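# Lift the loaded sealant gun off its hooks onto the table

## Task

Remove the sealant gun, with its cartridge loaded, from the pair of hooks and set it down on the table. The cartridge must stay seated, and the gun must end up resting on the table by itself, away from the rack and not leaning on any other object. A drop of more than a few centimetres usually counts as failure. Declare completion when finished.

## Robot and tools

Robot: two arms, left_arm and right_arm, each a six-joint arm with a parallel two-finger gripper and a wrist camera. Bases in the scene frame: left_arm at (-0.009, +0.317, +0.027) m, right_arm at (+0.030, -0.288, +0.047) m, both facing nearly along +x. A camera stand sits behind the arms.

Frame: the scene frame has its origin at table-top height, midway between the nominal bases. +x points out over the table, +y toward left_arm, +z up. Arm names do not match image left/right. Reported hand poses (end_effector_position in m, end_effector_quat_wxyz) are in this frame and may be off by a few cm, more at long reach. The reported position is the point between the finger pads, about 1 cm short of the tips. Fingers point along the gripper's +z and close along its y.

execute_actions(actions, cameras): actions is a list of actions; each action is up to 15 rows, one per 1/30 s step, and a short action repeats its final row until step 15. Every row has 14 numbers in [-1, 1]: left_arm dx, dy, dz, rx, ry, rz, opening, then the same seven for right_arm. dx..rz are offsets along scene axes from that arm's Hand target as it was when the action began (not from the previous row); 1.0 equals 0.6 m for position or 180 degrees for rotation, and rx, ry, rz form a single rotation vector turned about the hand position. Sending the same offset again moves further. Opening is absolute: +1 fully open (0.093 m), -1 closed. Zeros in the six pose numbers ask nothing new of that arm, but its opening number is always a command, so resend its current value to leave it unchanged. An empty actions list returns full state and all camera images.

move(target, speed, blend, opening_speed, grip_force, blocking, cameras): target is one 14-number row, same layout and scale as above, or a list of up to 15 such rows; every row is an offset from the Hand targets at the move's start, not from the row before. Grippers follow straight lines, turning the short way. speed is m/s, 0.002 to 2.9, default 0.25 (turn rate up to twice that in rad/s); one value or one per target. All paths share a 10 s cap. blend (m) rounds corners in a list; 0 stops at each. opening_speed (per second on the -1..+1 scale, at least 0.2) ramps fingers. grip_force is newtons per pad, 10 to 50, one value or one per arm; it persists, and lower values close slowly. blocking=false returns after about 0.5 s while the move continues. The result adds a move: line: done, off_target, moving, held or fault, plus limits such as paced (pose clipped) or held (steps withheld). done means within 10 mm and 2 degrees; it says nothing about contact. Moves do not avoid obstacles or the other arm, and faster moves stray and strike harder. Avoid paths close by an arm's own base; go around.

wait(seconds 0 to 3600): runs time without new commands; a running move continues. stop(): brakes a running move. zoom_image(camera, region [x0, y0, x1, y1] pixels, at most 504x504) enlarges part of the newest image of cam_head_left, cam_head_right, cam_high, cam_low, cam_left_wrist or cam_right_wrist (all 672x504). read_manual(section) gives only licence text. finished_scene(scene) ends the scene irreversibly and is how you declare completion.

Control behaviour: each step the commanded orientation is clipped to within 40 degrees of the measured one. Hand target in a result is your last commanded pose after clipping; next offsets count from it. Grippers often settle short or sag and tilt because of friction and load; check position and orientation after each move and correct, sending the missing distance as an offset if needed. Small commands may do nothing or go sideways. An arm blocked by something keeps pushing until commanded back past the gripper.

Gripping: grip_measured is the motor position on the -1..+1 scale. Pads meet near -0.94; an object w mm wide sits at about -0.94 + 0.0208*w. Commanding about 0.41 below that reading grips at full force; keep sending the closing number to hold, and send a value well above the width reading to release. The reading can be up to 0.02 too high. The last number in each arm's Joint positions list is the finger opening in m.

Results also show joint velocities, joint torques (noisy, with offsets; joints 1-3 wrap at ±28 N m), motor temperatures, Tool commands and camera calibration. A MOTOR HOT line appears at 75 °C; at 90 °C the arm folds and goes idle, at 100 °C it drops. Holding loads, stretching out or pushing against unreachable poses heats motors, even while you think.

Avoid: dropping the gun or letting it fall more than a few cm, releasing it while moving, hitting the rack, table or other fixed things hard, pushing the two arms, grippers or wrist cameras into each other, closing one gripper on the other's fingers, straining camera cables, knocking anything off the table, and arm fault stops. Objects may occasionally be nudged by outside pushes. Smooth, low-effort motion is preferred.

Each tool is called after "Request:" as name([rows], argument=value, ...), one row to a line, values as JSON.

## Session

I'll start by looking at the scene.

Request:
execute_actions(actions=[])

Scene clock: 0.00 s.
left_arm: end_effector_position=(+0.3685, +0.3550, +0.1001) grip_measured=+1.000 end_effector_quat_wxyz=(+0.548, -0.098, +0.830, +0.013) | right_arm: end_effector_position=(+0.4309, -0.3038, +0.1493) grip_measured=+1.000 end_effector_quat_wxyz=(+0.582, +0.045, +0.811, +0.034)
Joint positions: left_arm=[0.033 1.552 0.341 0.801 -0.062 -0.121 0.093] | right_arm=[-0.084 1.55 0.413 0.811 -0.065 0.093 0.093]
Joint velocities: within noise
Joint torques (N m): no reading
Motor temperatures (°C): left_arm=[31 33 32 33 31 34 33] | right_arm=[29 32 30 33 32 32 31]
Heat: left arm: 34 °C; right arm: 33 °C.
Hand target: left_arm +0.3728, +0.3553, +0.1085; +0.560, -0.097, +0.823, +0.012 | right_arm +0.4346, -0.3041, +0.1592; +0.594, +0.044, +0.802, +0.034
Tool commands: left_gripper/opening=+1.0 right_gripper/opening=+1.0

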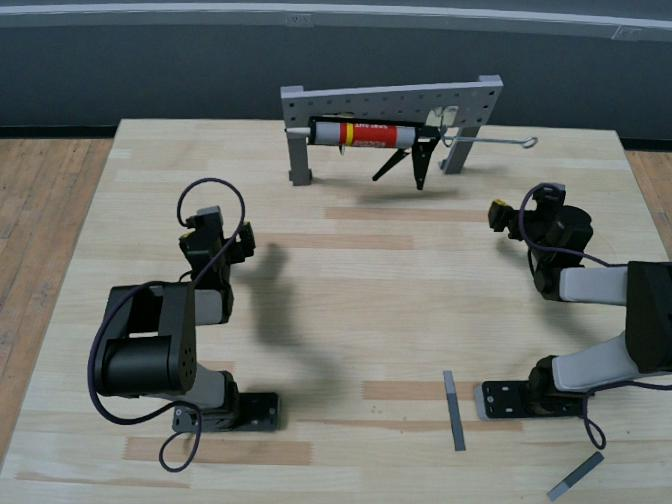

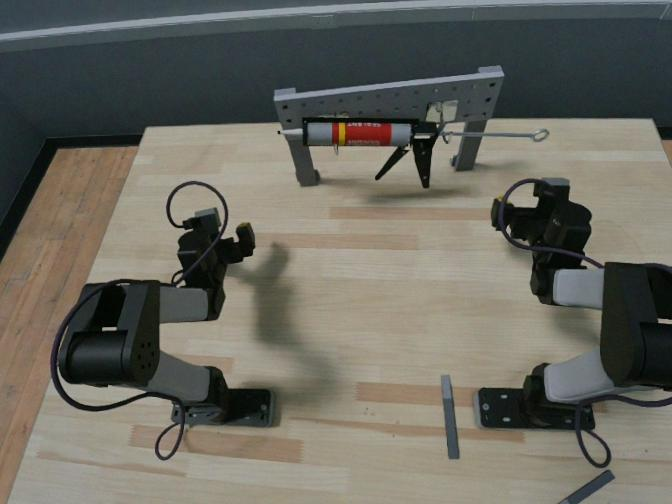

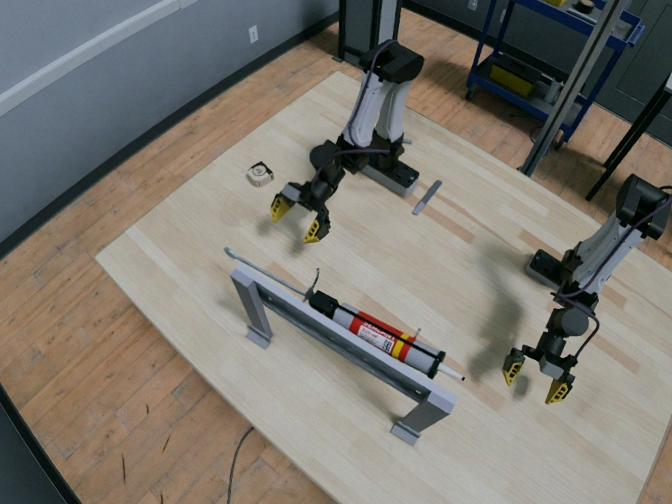

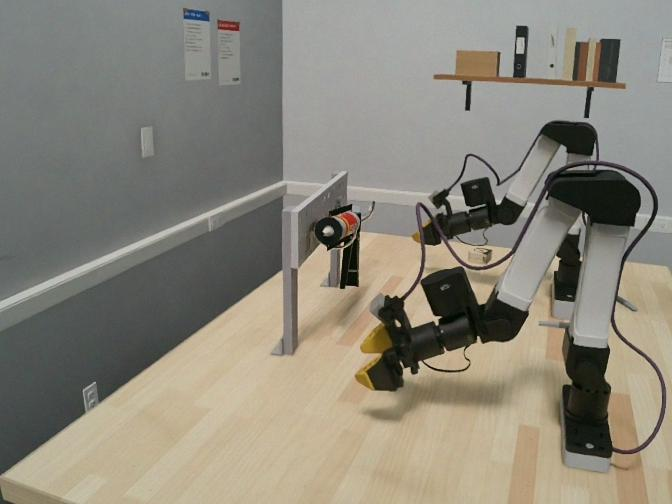

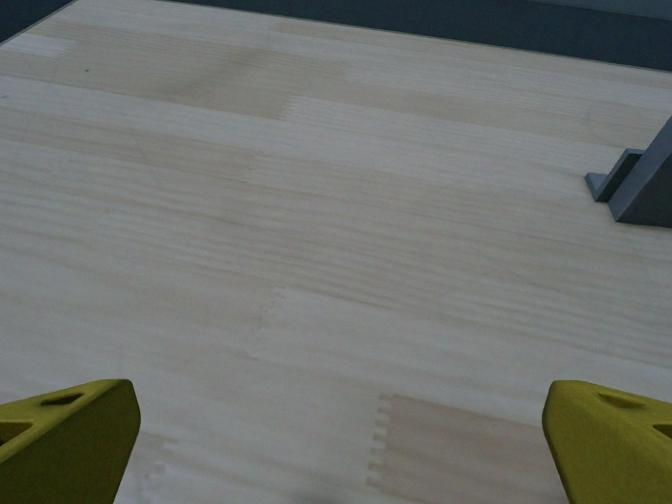

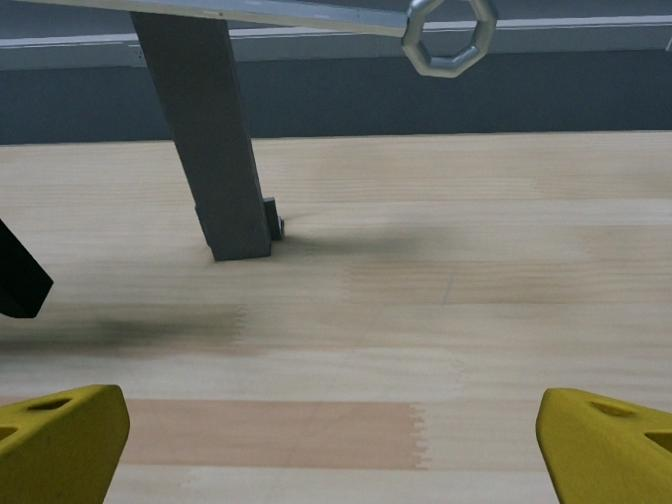

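Request:
zoom_image(camera="cam_head_left", region=[260, 60, 560, 220])

Request:
zoom_image(camera="cam_head_right", region=[260, 60, 560, 220])

Request:
zoom_image(camera="cam_high", region=[210, 230, 490, 450])

Request:
zoom_image(camera="cam_low", region=[250, 150, 430, 370])

Scaled by 1.680 from the camera's image (finer frame: 960x720).

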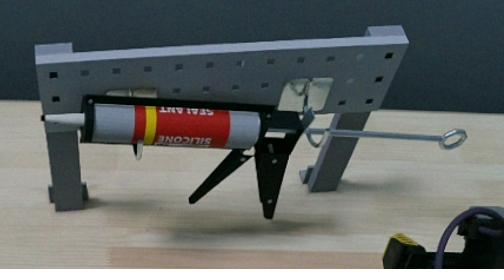

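Scaled by 1.680 from the camera's image (finer frame: 960x720).

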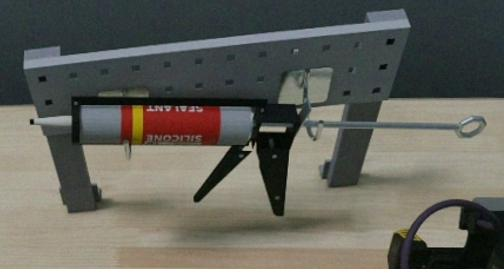

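Scaled by 1.800 from the camera's image (finer frame: 960x720).

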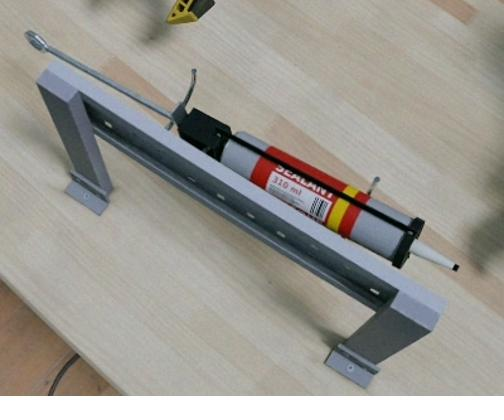

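Scaled by 2.291 from the camera's image (finer frame: 960x720).

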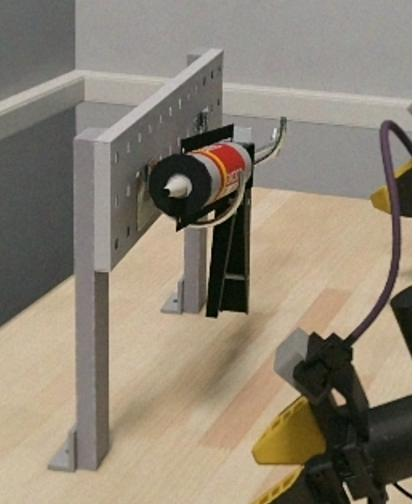

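Request:
zoom_image(camera="cam_head_left", region=[275, 75, 425, 195])

Request:
zoom_image(camera="cam_head_left", region=[395, 75, 545, 195])

Request:
zoom_image(camera="cam_head_right", region=[270, 75, 420, 195])

Request:
zoom_image(camera="cam_head_right", region=[400, 75, 550, 195])

Request:
zoom_image(camera="cam_high", region=[215, 235, 365, 355])

Request:
zoom_image(camera="cam_high", region=[325, 300, 475, 420])

Request:
zoom_image(camera="cam_low", region=[290, 170, 400, 300])

Request:
zoom_image(camera="cam_right_wrist", region=[0, 0, 504, 380])

Scaled by 3.360 from the camera's image (finer frame: 960x720).

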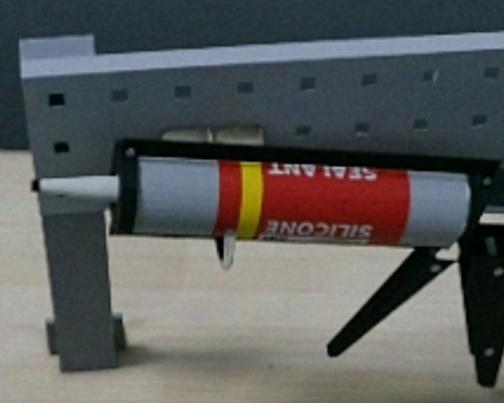

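Scaled by 3.360 from the camera's image (finer frame: 960x720).

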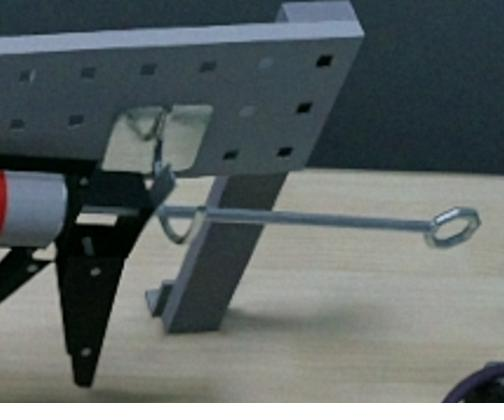

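Scaled by 3.360 from the camera's image (finer frame: 960x720).

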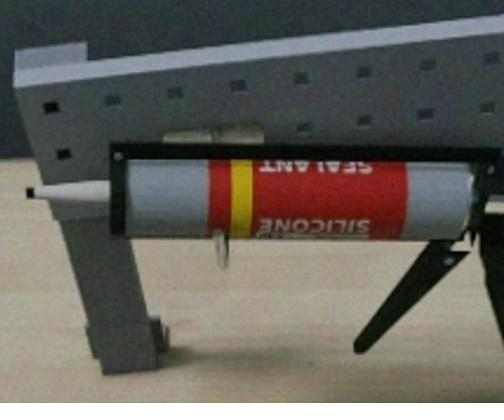

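Scaled by 3.360 from the camera's image (finer frame: 960x720).

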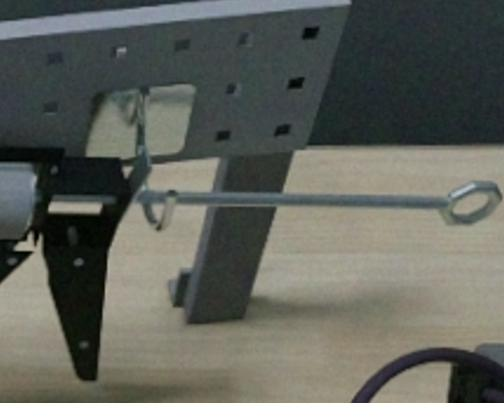

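Scaled by 3.360 from the camera's image (finer frame: 960x720).

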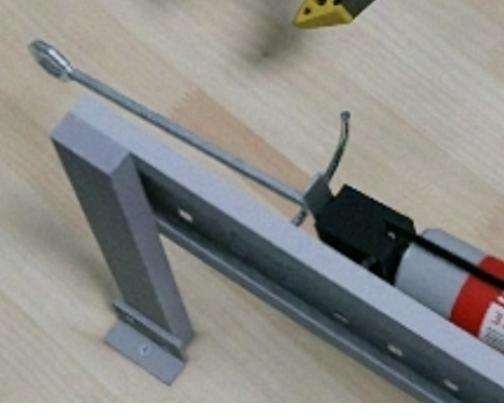

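Scaled by 3.360 from the camera's image (finer frame: 960x720).

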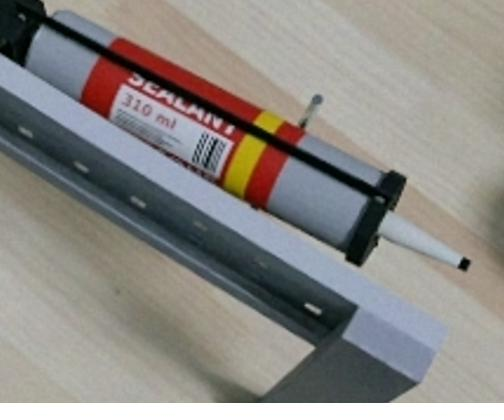

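Scaled by 3.877 from the camera's image (finer frame: 960x720).

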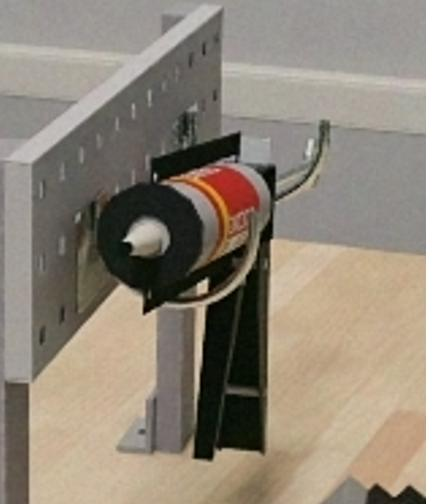

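Scaled by 1.000.

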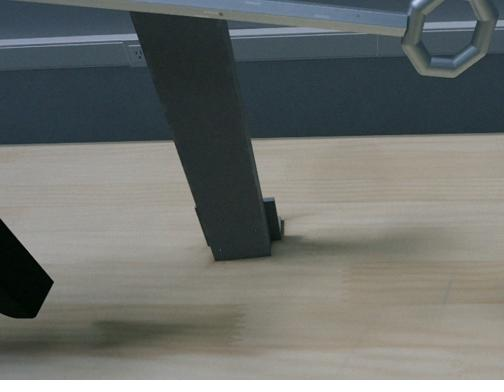

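Request:
move(target=[-0.0547, -0.3088, 0.2525, -0.4666, -0.0697, -0.0136, 1.0, -0.1743, 0.3402, 0.068, -0.027, -0.0971, 0.0598, 1.0], speed=0.25, cameras=["all"])

Scene clock: 181.67 s.
left_arm: end_effector_position=(+0.3349, +0.1730, +0.2427) grip_measured=+1.000 end_effector_quat_wxyz=(+0.423, -0.434, +0.579, -0.546) | right_arm: end_effector_position=(+0.3271, -0.1052, +0.1898) grip_measured=+1.000 end_effector_quat_wxyz=(+0.693, -0.071, +0.715, +0.052)
Joint positions: left_arm=[-0.54 1.171 0.389 0.733 -0.231 -1.567 0.093] | right_arm=[0.845 1.554 0.207 1.303 0.689 0.004 0.093]
Joint torques (N m): left_arm=[-0.39 -2.62 8.49 1.89 -0.19 -0.01] | right_arm=[0.61 -3.86 6.09 2.21 0.02 -0.11]
Motor temperatures (°C): left_arm=[31 37 38 44 31 34 33] | right_arm=[29 38 36 50 32 32 31]
Heat: left arm: 44 °C; right arm: 50 °C.
Hand target: left_arm +0.3401, +0.1702, +0.2600; +0.430, -0.431, +0.561, -0.561 | right_arm +0.3300, -0.0999, +0.2000; +0.705, -0.062, +0.704, +0.062
Off the commanded pose: left_arm 0.018 m, 3 deg | right_arm 0.012 m, 2 deg.
move: off_target (left_arm, right_arm)
cam_left_wrist: T_world_to_cam=[[0.03688, -0.03291, 0.99878, -0.24725], [-0.68317, -0.73026, 0.00116, 0.38902], [0.72933, -0.68238, -0.04941, -0.02815]] pos_world=[0.29541, 0.25674, 0.24511]
cam_right_wrist: T_world_to_cam=[[0.17085, -0.98369, 0.0562, -0.17343], [-0.43568, -0.12658, -0.89116, 0.33685], [0.88374, 0.12777, -0.45021, -0.10619]] pos_world=[0.27024, -0.1144, 0.26213]

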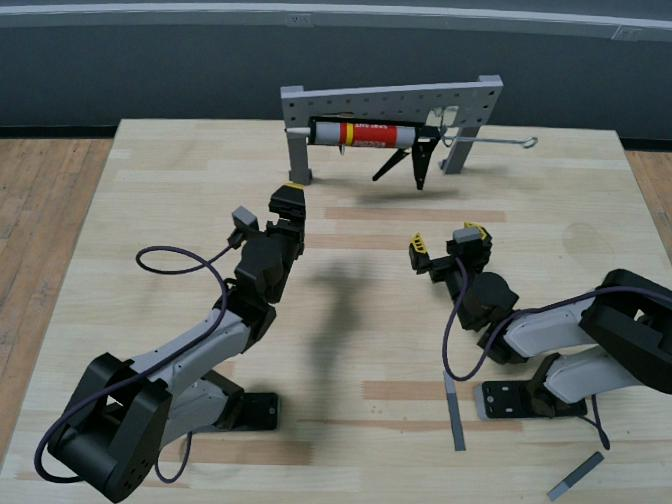

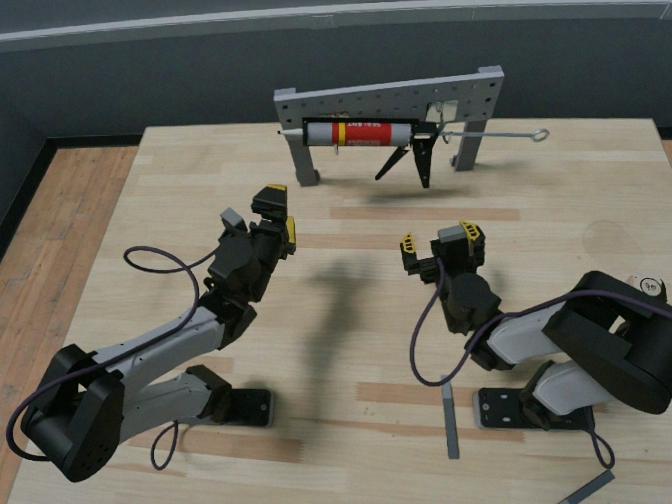

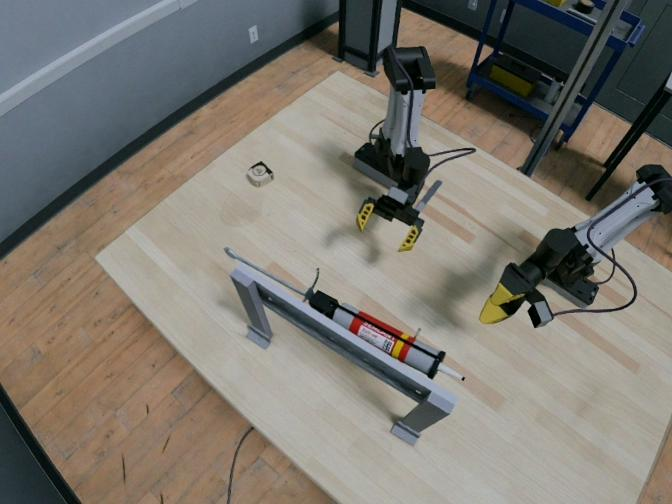

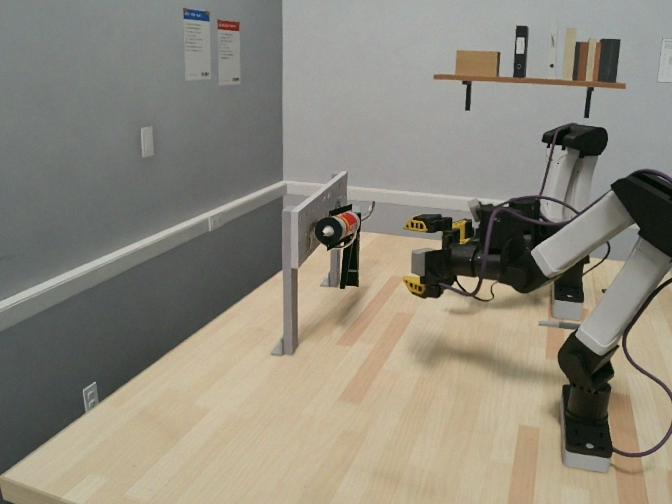

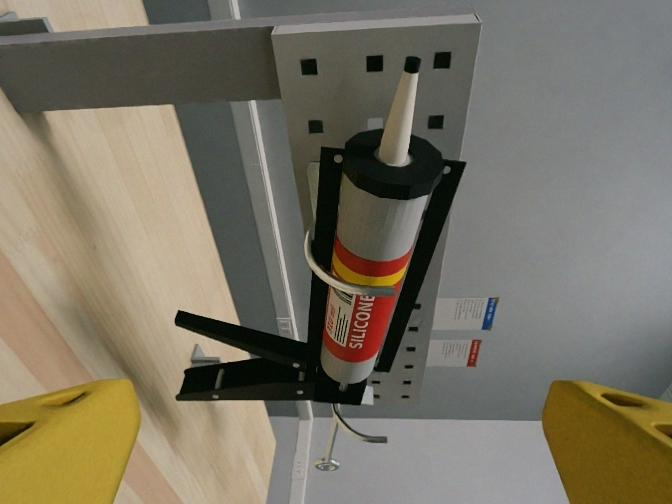

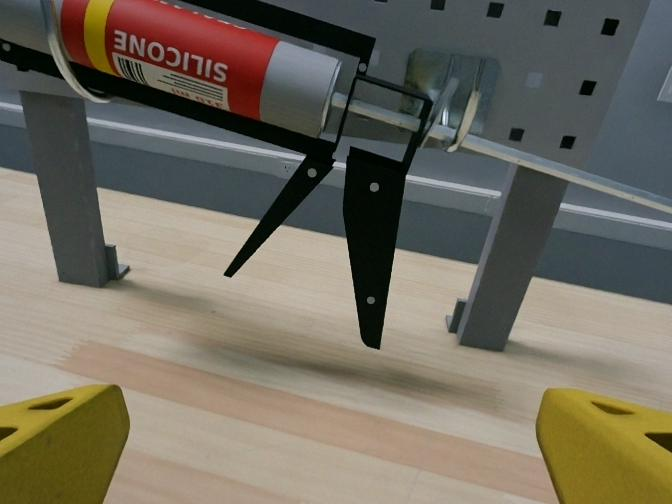

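Request:
zoom_image(camera="cam_right_wrist", region=[300, 20, 540, 200])

Request:
zoom_image(camera="cam_left_wrist", region=[260, 110, 500, 310])

Request:
zoom_image(camera="cam_left_wrist", region=[160, 290, 430, 490])

Scaled by 2.100 from the camera's image (finer frame: 960x720).

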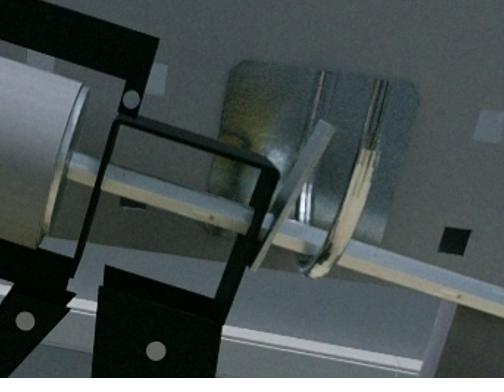

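Scaled by 2.100 from the camera's image (finer frame: 960x720).

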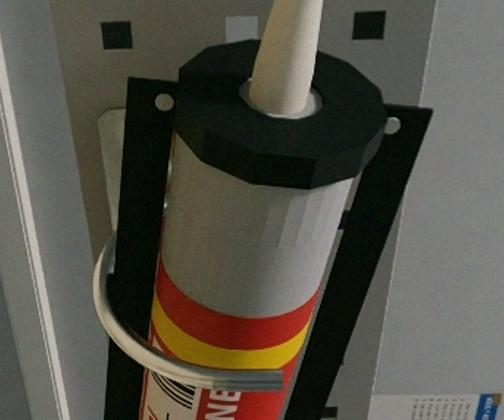

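Scaled by 1.867 from the camera's image (finer frame: 960x720).

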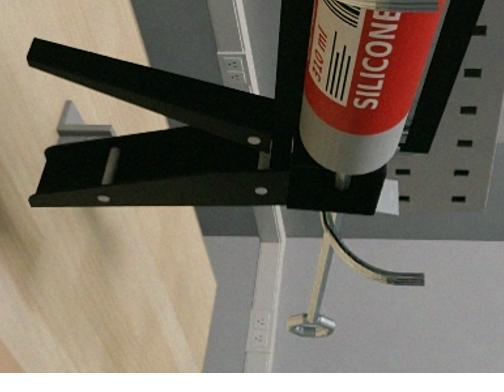

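Request:
move(target=[0.0832, -0.0453, 0.0317, 0.0372, 0, 0, 1.0, 0.0717, 0.05, -0.0417, 0.0109, -0.0822, -0.0279, 1.0], speed=0.15, cameras=["cam_head_left", "cam_low", "cam_left_wrist", "cam_right_wrist"])

Scene clock: 315.83 s.
left_arm: end_effector_position=(+0.3850, +0.1455, +0.2666) grip_measured=+1.000 end_effector_quat_wxyz=(+0.444, -0.411, +0.600, -0.523) | right_arm: end_effector_position=(+0.3706, -0.0735, +0.1557) grip_measured=+1.000 end_effector_quat_wxyz=(+0.696, -0.053, +0.716, +0.001)
Joint positions: left_arm=[-0.541 1.373 0.642 0.671 -0.233 -1.481 0.093] | right_arm=[0.845 1.95 0.439 1.465 0.788 -0.04 0.093]
Joint torques (N m): left_arm=[-0.34 -4.4 8.62 1.72 -0.19 0.21] | right_arm=[0.46 -6.54 4.71 2.87 0.1 -0.09]
Motor temperatures (°C): left_arm=[31 35 51 49 31 34 33] | right_arm=[29 35 37 57 32 32 31]
Heat: left arm: 51 °C; right arm: 57 °C.
Hand target: left_arm +0.3899, +0.1428, +0.2790; +0.455, -0.405, +0.593, -0.527 | right_arm +0.3730, -0.0699, +0.1750; +0.792, -0.027, +0.608, +0.035
Off the commanded pose: left_arm 0.014 m, 2 deg | right_arm 0.020 m, 17 deg.
joint sent to its limit (right arm) — joint 4 (wrist pitch), upper limit. The joint targets are off in orientation, not in position.
move: off_target (left_arm, right_arm)
cam_left_wrist: T_world_to_cam=[[0.02452, -0.12033, 0.99243, -0.25476], [-0.6854, -0.72471, -0.07094, 0.42233], [0.72776, -0.67847, -0.10025, -0.06871]] pos_world=[0.34572, 0.22879, 0.2759]
cam_right_wrist: T_world_to_cam=[[0.07293, -0.9919, 0.10399, -0.11945], [-0.44164, -0.1256, -0.88836, 0.33124], [0.89422, 0.01887, -0.44722, -0.17634]] pos_world=[0.31269, -0.07355, 0.22781]

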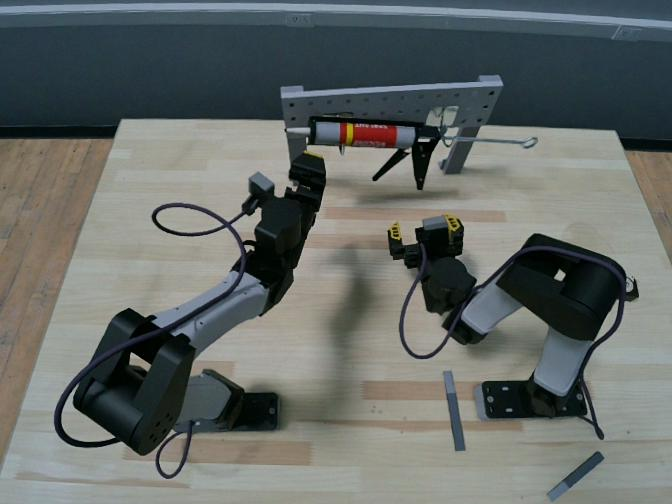

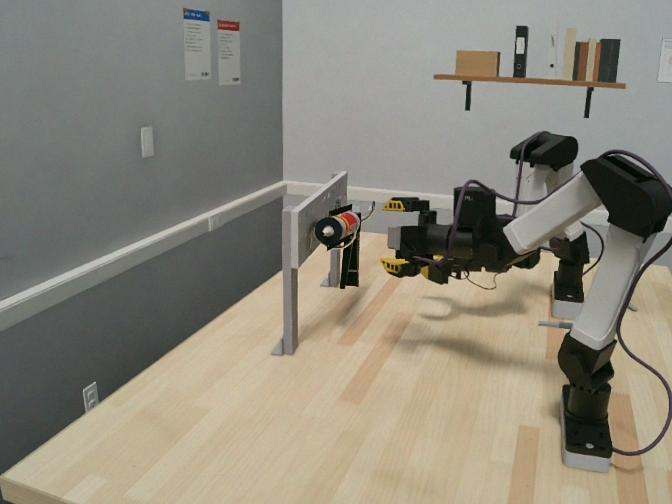

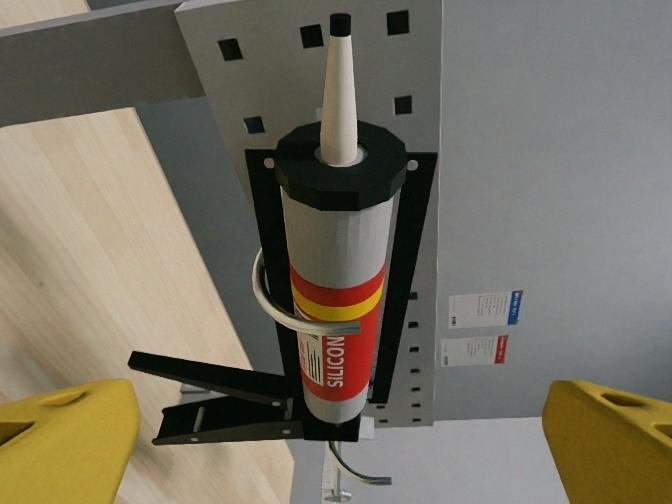

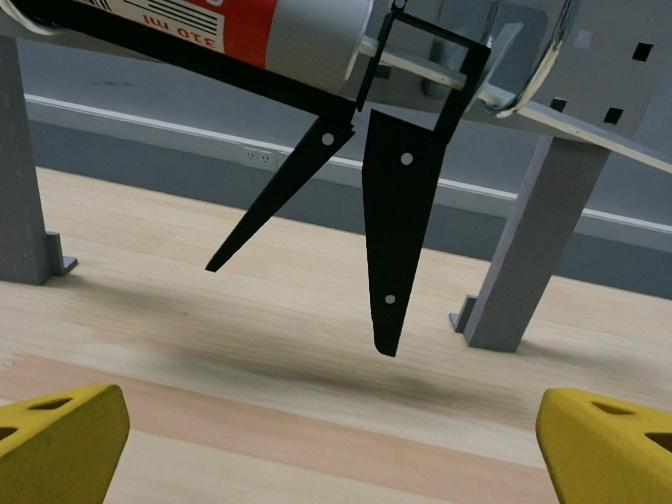

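Request:
zoom_image(camera="cam_left_wrist", region=[220, 110, 460, 350])

Request:
zoom_image(camera="cam_left_wrist", region=[120, 310, 420, 504])

Request:
zoom_image(camera="cam_right_wrist", region=[330, 0, 600, 200])

Request:
zoom_image(camera="cam_right_wrist", region=[190, 90, 470, 370])

Scaled by 2.100 from the camera's image (finer frame: 960x720).

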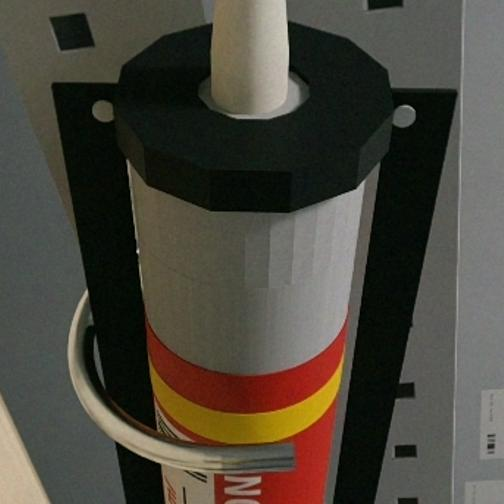

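Scaled by 1.680 from the camera's image (finer frame: 960x720).

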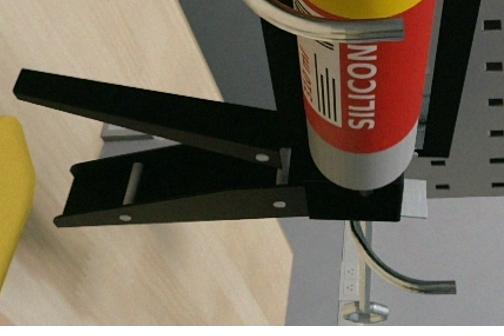

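Scaled by 1.867 from the camera's image (finer frame: 960x720).

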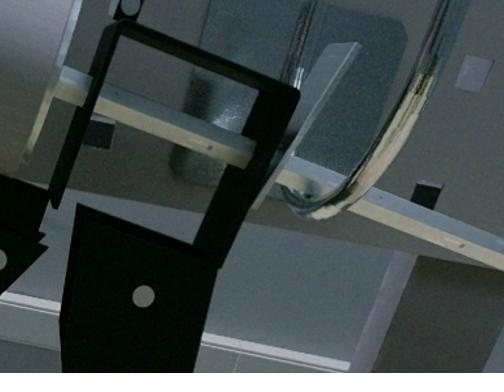

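Scaled by 1.800 from the camera's image (finer frame: 960x720).

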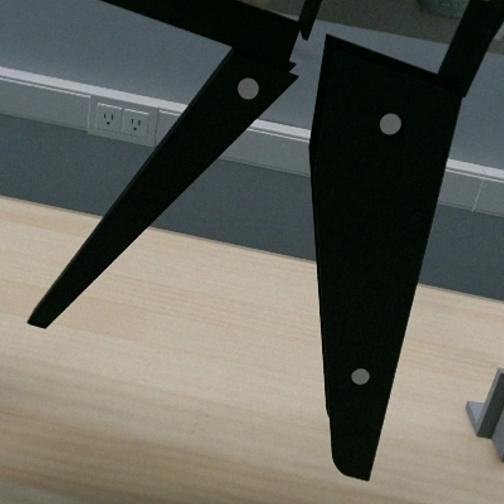

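Request:
move(target=[0.0685, -0.0263, -0.0092, -0.0024, -0.0179, 0.0403, 1.0, 0.1533, -0.0475, -0.055, -0.0367, 0.0827, -0.0071, 0.1], speed=0.12, opening_speed=1.0, cameras=["cam_head_left", "cam_head_right", "cam_low", "cam_left_wrist", "cam_right_wrist"])

Scene clock: 433.53 s.
left_arm: end_effector_position=(+0.4264, +0.1307, +0.2595) grip_measured=+1.000 end_effector_quat_wxyz=(+0.491, -0.435, +0.564, -0.502) | right_arm: end_effector_position=(+0.4609, -0.1016, +0.1374) grip_measured=+0.102 end_effector_quat_wxyz=(+0.695, -0.062, +0.717, -0.014)
Joint positions: left_arm=[-0.584 1.615 0.778 0.821 -0.404 -1.46 0.093] | right_arm=[0.571 2.127 0.652 1.435 0.523 -0.087 0.05]
Joint torques (N m): left_arm=[-0.42 -6.02 8.21 1.83 -0.18 0.21] | right_arm=[-0.28 -8.31 5.16 2.26 -0.17 -0.09]
Motor temperatures (°C): left_arm=[31 36 55 49 31 34 33] | right_arm=[29 38 37 69 32 32 31]
Heat: left arm: 55 °C; right arm: 69 °C.
Hand target: left_arm +0.4311, +0.1271, +0.2735; +0.502, -0.428, +0.551, -0.511 | right_arm +0.4651, -0.0984, +0.1420; +0.705, -0.060, +0.707, -0.006
Off the commanded pose: left_arm 0.015 m, 2 deg | right_arm 0.007 m, 2 deg.
move: off_target (left_arm)
cam_left_wrist: T_world_to_cam=[[-0.00583, -0.12377, 0.99229, -0.23708], [-0.58415, -0.80498, -0.10384, 0.41537], [0.81163, -0.58025, -0.06761, -0.16658]] pos_world=[0.37646, 0.20836, 0.26713]
cam_right_wrist: T_world_to_cam=[[0.06486, -0.98822, 0.13859, -0.15266], [-0.44275, -0.15296, -0.8835, 0.34842], [0.8943, -0.00406, -0.44745, -0.26705]] pos_world=[0.40299, -0.09866, 0.2095]

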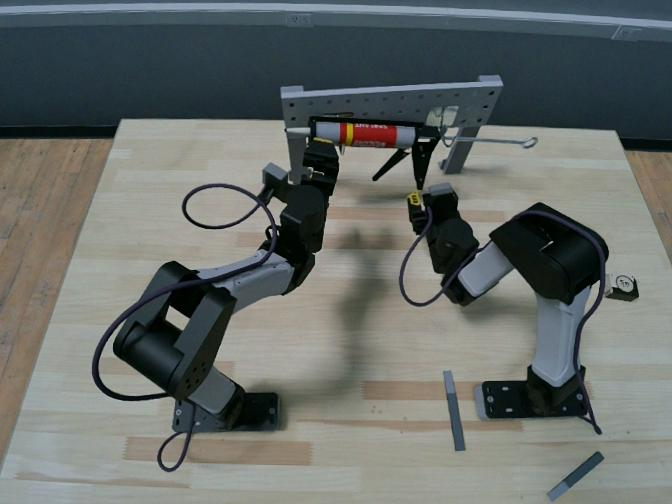

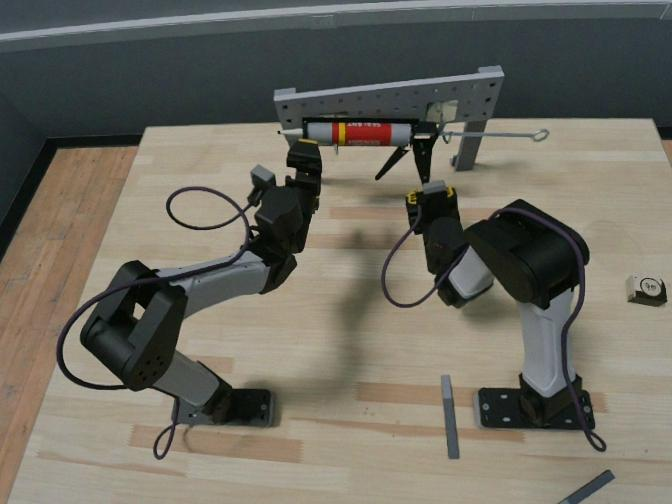

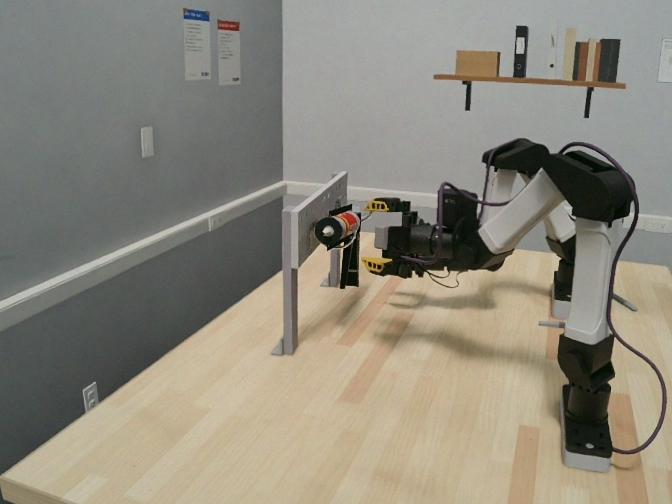

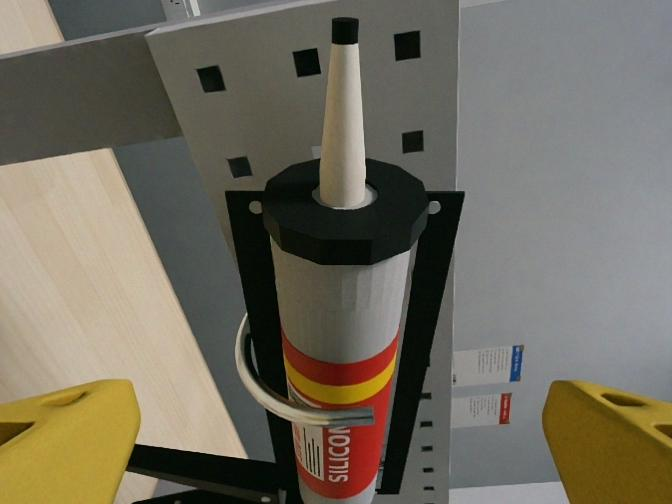

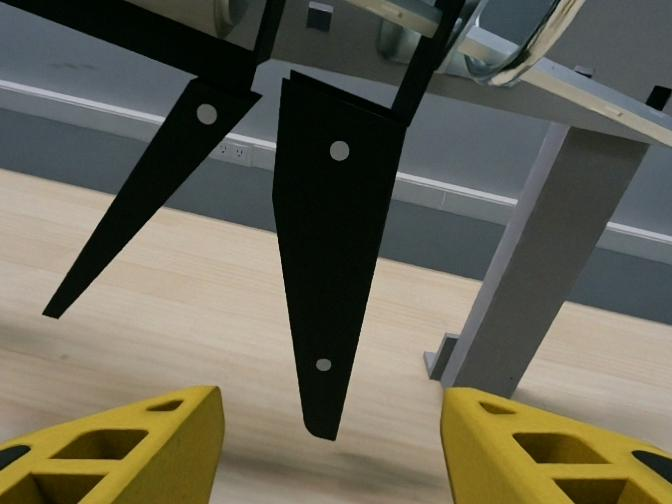

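Request:
move(target=[0.0565, -0.021, 0.0025, 0, 0, 0, 1.0, 0.0748, 0.0048, -0.01, 0, 0, 0, 0.1], speed=0.1, cameras=["cam_low", "cam_left_wrist", "cam_right_wrist"])

Scene clock: 487.80 s.
left_arm: end_effector_position=(+0.4581, +0.1146, +0.2657) grip_measured=+1.000 end_effector_quat_wxyz=(+0.494, -0.434, +0.557, -0.508) | right_arm: end_effector_position=(+0.5052, -0.0972, +0.1347) grip_measured=+0.102 end_effector_quat_wxyz=(+0.699, -0.060, +0.713, -0.011)
Joint positions: left_arm=[-0.578 1.737 0.926 0.816 -0.401 -1.459 0.093] | right_arm=[0.511 2.218 0.828 1.365 0.462 -0.088 0.05]
Joint torques (N m): left_arm=[0.77 -7.12 8.34 1.68 0 0.21] | right_arm=[-0.5 -9.61 5.75 2.13 -0.14 -0.08]
Motor temperatures (°C): left_arm=[31 38 54 52 31 34 33] | right_arm=[29 43 37 71 32 32 31]
Heat: left arm: 54 °C; right arm: 71 °C.
Hand target: left_arm +0.4650, +0.1146, +0.2749; +0.502, -0.428, +0.551, -0.511 | right_arm +0.5099, -0.0955, +0.1360; +0.705, -0.060, +0.707, -0.006
Off the commanded pose: left_arm 0.012 m, 1 deg | right_arm 0.005 m, 1 deg.
move: off_target (left_arm)
cam_left_wrist: T_world_to_cam=[[-0.02178, -0.11442, 0.99319, -0.23902], [-0.57997, -0.80774, -0.10577, 0.42051], [0.81435, -0.57833, -0.04876, -0.20776]] pos_world=[0.40786, 0.19216, 0.27174]
cam_right_wrist: T_world_to_cam=[[0.06518, -0.98927, 0.13076, -0.15009], [-0.43245, -0.14609, -0.88975, 0.36263], [0.8993, 0.00145, -0.43733, -0.31133]] pos_world=[0.44659, -0.09505, 0.20612]

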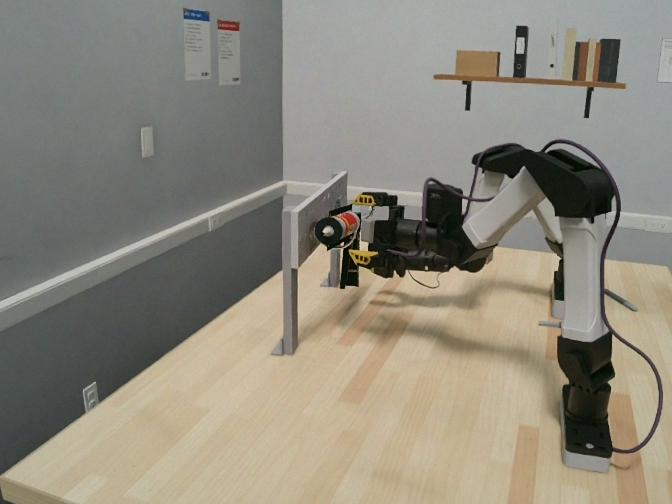

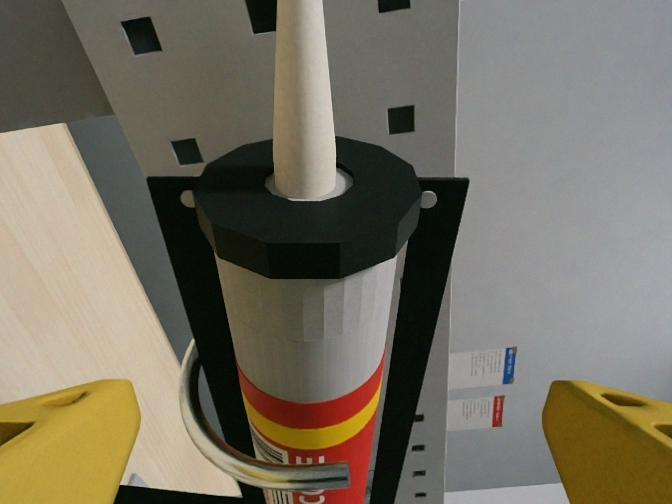

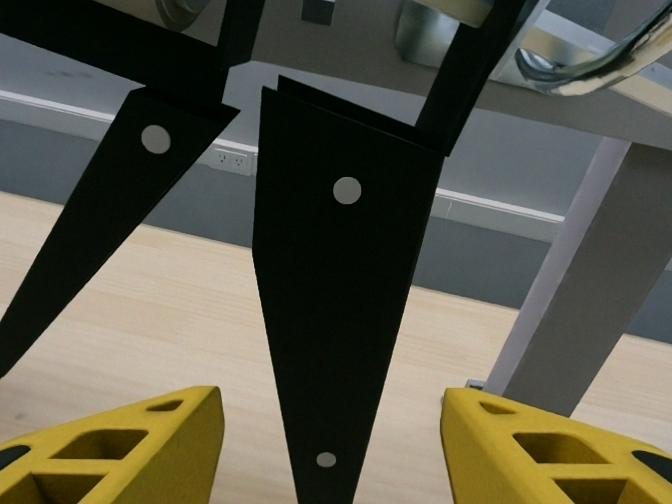

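Request:
move(target=[0.0308, -0.0027, -0.0115, 0, 0, 0, 1.0, 0.0685, -0.0022, -0.0067, 0, 0, 0, 0.1], speed=0.1, cameras=["cam_left_wrist", "cam_right_wrist", "cam_low"])

Scene clock: 509.60 s.
left_arm: end_effector_position=(+0.4769, +0.1142, +0.2563) grip_measured=+1.000 end_effector_quat_wxyz=(+0.493, -0.436, +0.560, -0.503) | right_arm: end_effector_position=(+0.5462, -0.0984, +0.1319) grip_measured=+0.102 end_effector_quat_wxyz=(+0.700, -0.058, +0.712, -0.010)
Joint positions: left_arm=[-0.554 1.809 0.985 0.815 -0.38 -1.459 0.093] | right_arm=[0.456 2.298 0.992 1.284 0.407 -0.088 0.05]
Joint torques (N m): left_arm=[0.44 -7.73 8.27 1.82 0.03 0.22] | right_arm=[-0.44 -10.76 6.17 2.11 -0.2 -0.08]
Motor temperatures (°C): left_arm=[31 39 52 52 31 34 33] | right_arm=[29 44 38 70 32 32 31]
Heat: left arm: 52 °C; right arm: 70 °C.
Hand target: left_arm +0.4834, +0.1128, +0.2681; +0.502, -0.428, +0.551, -0.511 | right_arm +0.5510, -0.0969, +0.1319; +0.704, -0.060, +0.707, -0.006
Off the commanded pose: left_arm 0.013 m, 2 deg | right_arm 0.005 m, 1 deg.
move: off_target (left_arm)
cam_left_wrist: T_world_to_cam=[[-0.01018, -0.12089, 0.99261, -0.2339], [-0.57867, -0.80884, -0.10445, 0.42921], [0.81549, -0.57546, -0.06173, -0.22142]] pos_world=[0.42656, 0.19146, 0.26333]
cam_right_wrist: T_world_to_cam=[[0.06446, -0.98965, 0.12824, -0.15282], [-0.4298, -0.14351, -0.89145, 0.37668], [0.90062, 0.00235, -0.4346, -0.35035]] pos_world=[0.48729, -0.09636, 0.20313]
Images, in order (width x height): cam_low 672x504, cam_left_wrist 672x504, cam_right_wrist 672x504.

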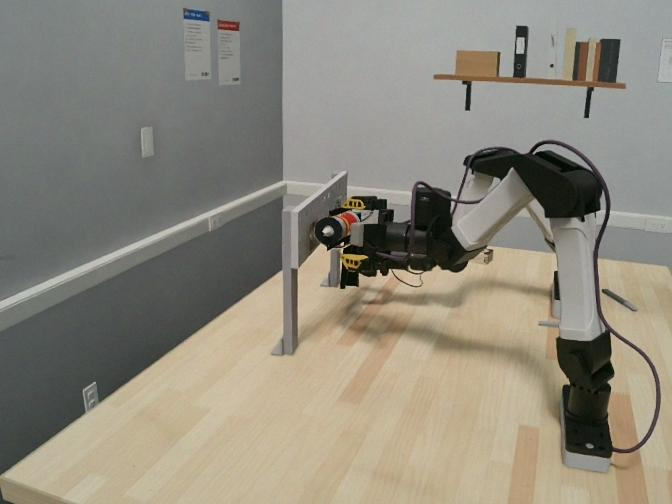

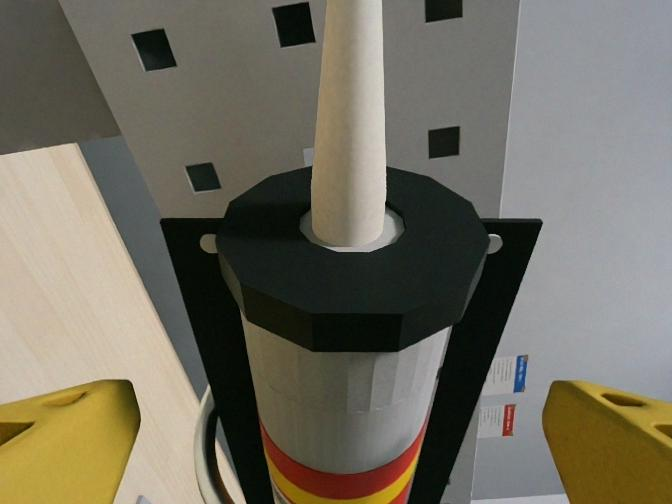

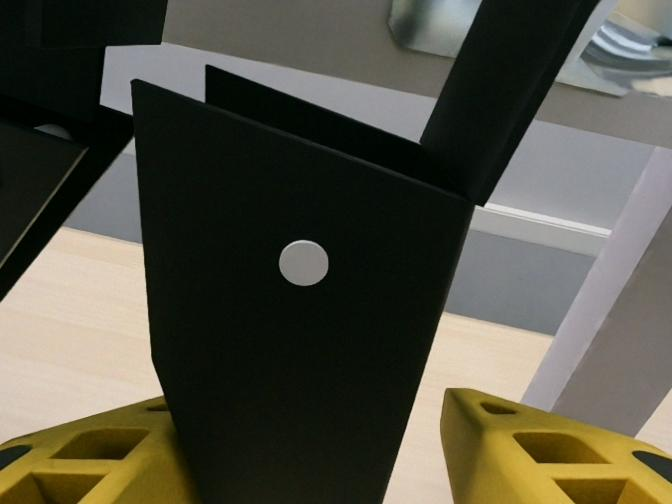

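Request:
move(target=[0.0418, -0.0038, 0.0032, 0, 0, 0, 1.0, 0, 0.005, 0, 0, 0, 0, 0.1], speed=0.08, cameras=["cam_left_wrist", "cam_right_wrist", "cam_head_left"])

Scene clock: 525.37 s.
left_arm: end_effector_position=(+0.5025, +0.1124, +0.2613) grip_measured=+1.000 end_effector_quat_wxyz=(+0.495, -0.435, +0.556, -0.506) | right_arm: end_effector_position=(+0.5476, -0.0977, +0.1333) grip_measured=+0.102 end_effector_quat_wxyz=(+0.701, -0.058, +0.711, -0.010)
Joint positions: left_arm=[-0.527 1.882 1.092 0.794 -0.355 -1.459 0.093] | right_arm=[0.456 2.298 0.999 1.28 0.407 -0.088 0.05]
Joint torques (N m): left_arm=[0.38 -8.39 8.43 1.71 0.03 0.2] | right_arm=[0.12 -10.54 6.2 2.09 -0.1 -0.06]
Motor temperatures (°C): left_arm=[31 39 54 53 31 34 33] | right_arm=[29 44 37 67 32 32 31]
Heat: left arm: 54 °C; right arm: 67 °C.
Hand target: left_arm +0.5085, +0.1106, +0.2698; +0.502, -0.428, +0.551, -0.511 | right_arm +0.5511, -0.0940, +0.1319; +0.705, -0.060, +0.707, -0.006
Off the commanded pose: left_arm 0.011 m, 1 deg | right_arm 0.005 m, 1 deg.
move: off_target (left_arm)
cam_left_wrist: T_world_to_cam=[[-0.02133, -0.11469, 0.99317, -0.23412], [-0.57599, -0.81056, -0.10597, 0.44227], [0.81718, -0.57432, -0.04877, -0.24721]] pos_world=[0.45177, 0.18966, 0.26734]
cam_right_wrist: T_world_to_cam=[[0.06412, -0.9898, 0.12719, -0.1521], [-0.42764, -0.14241, -0.89266, 0.37775], [0.90167, 0.00285, -0.43241, -0.35178]] pos_world=[0.48849, -0.09576, 0.20443]
Images, in order (width x height): cam_head_left 672x504, cam_left_wrist 672x504, cam_right_wrist 672x504.

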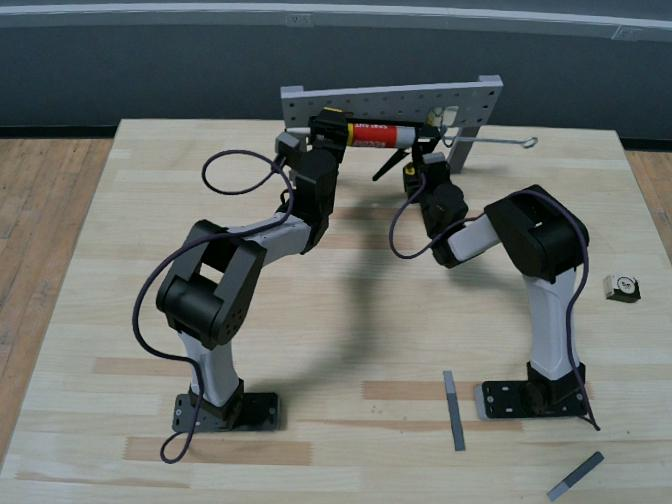

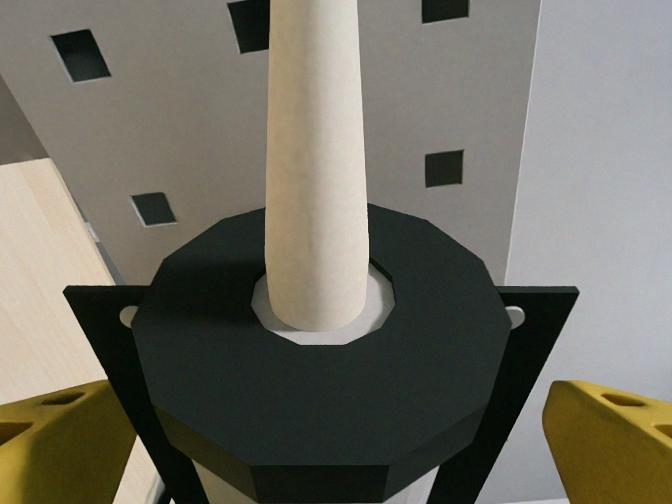

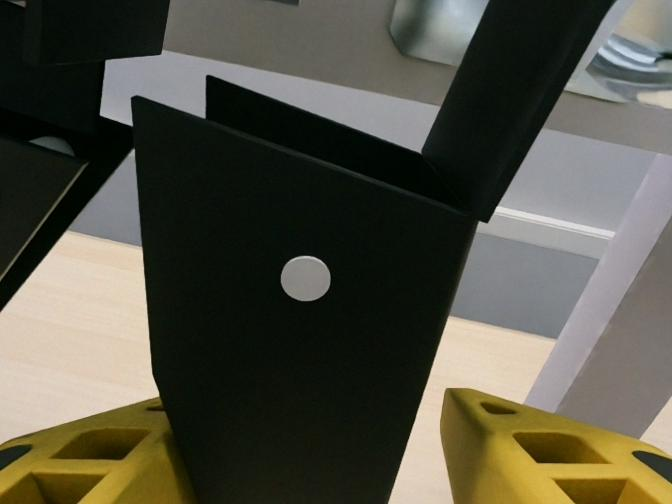

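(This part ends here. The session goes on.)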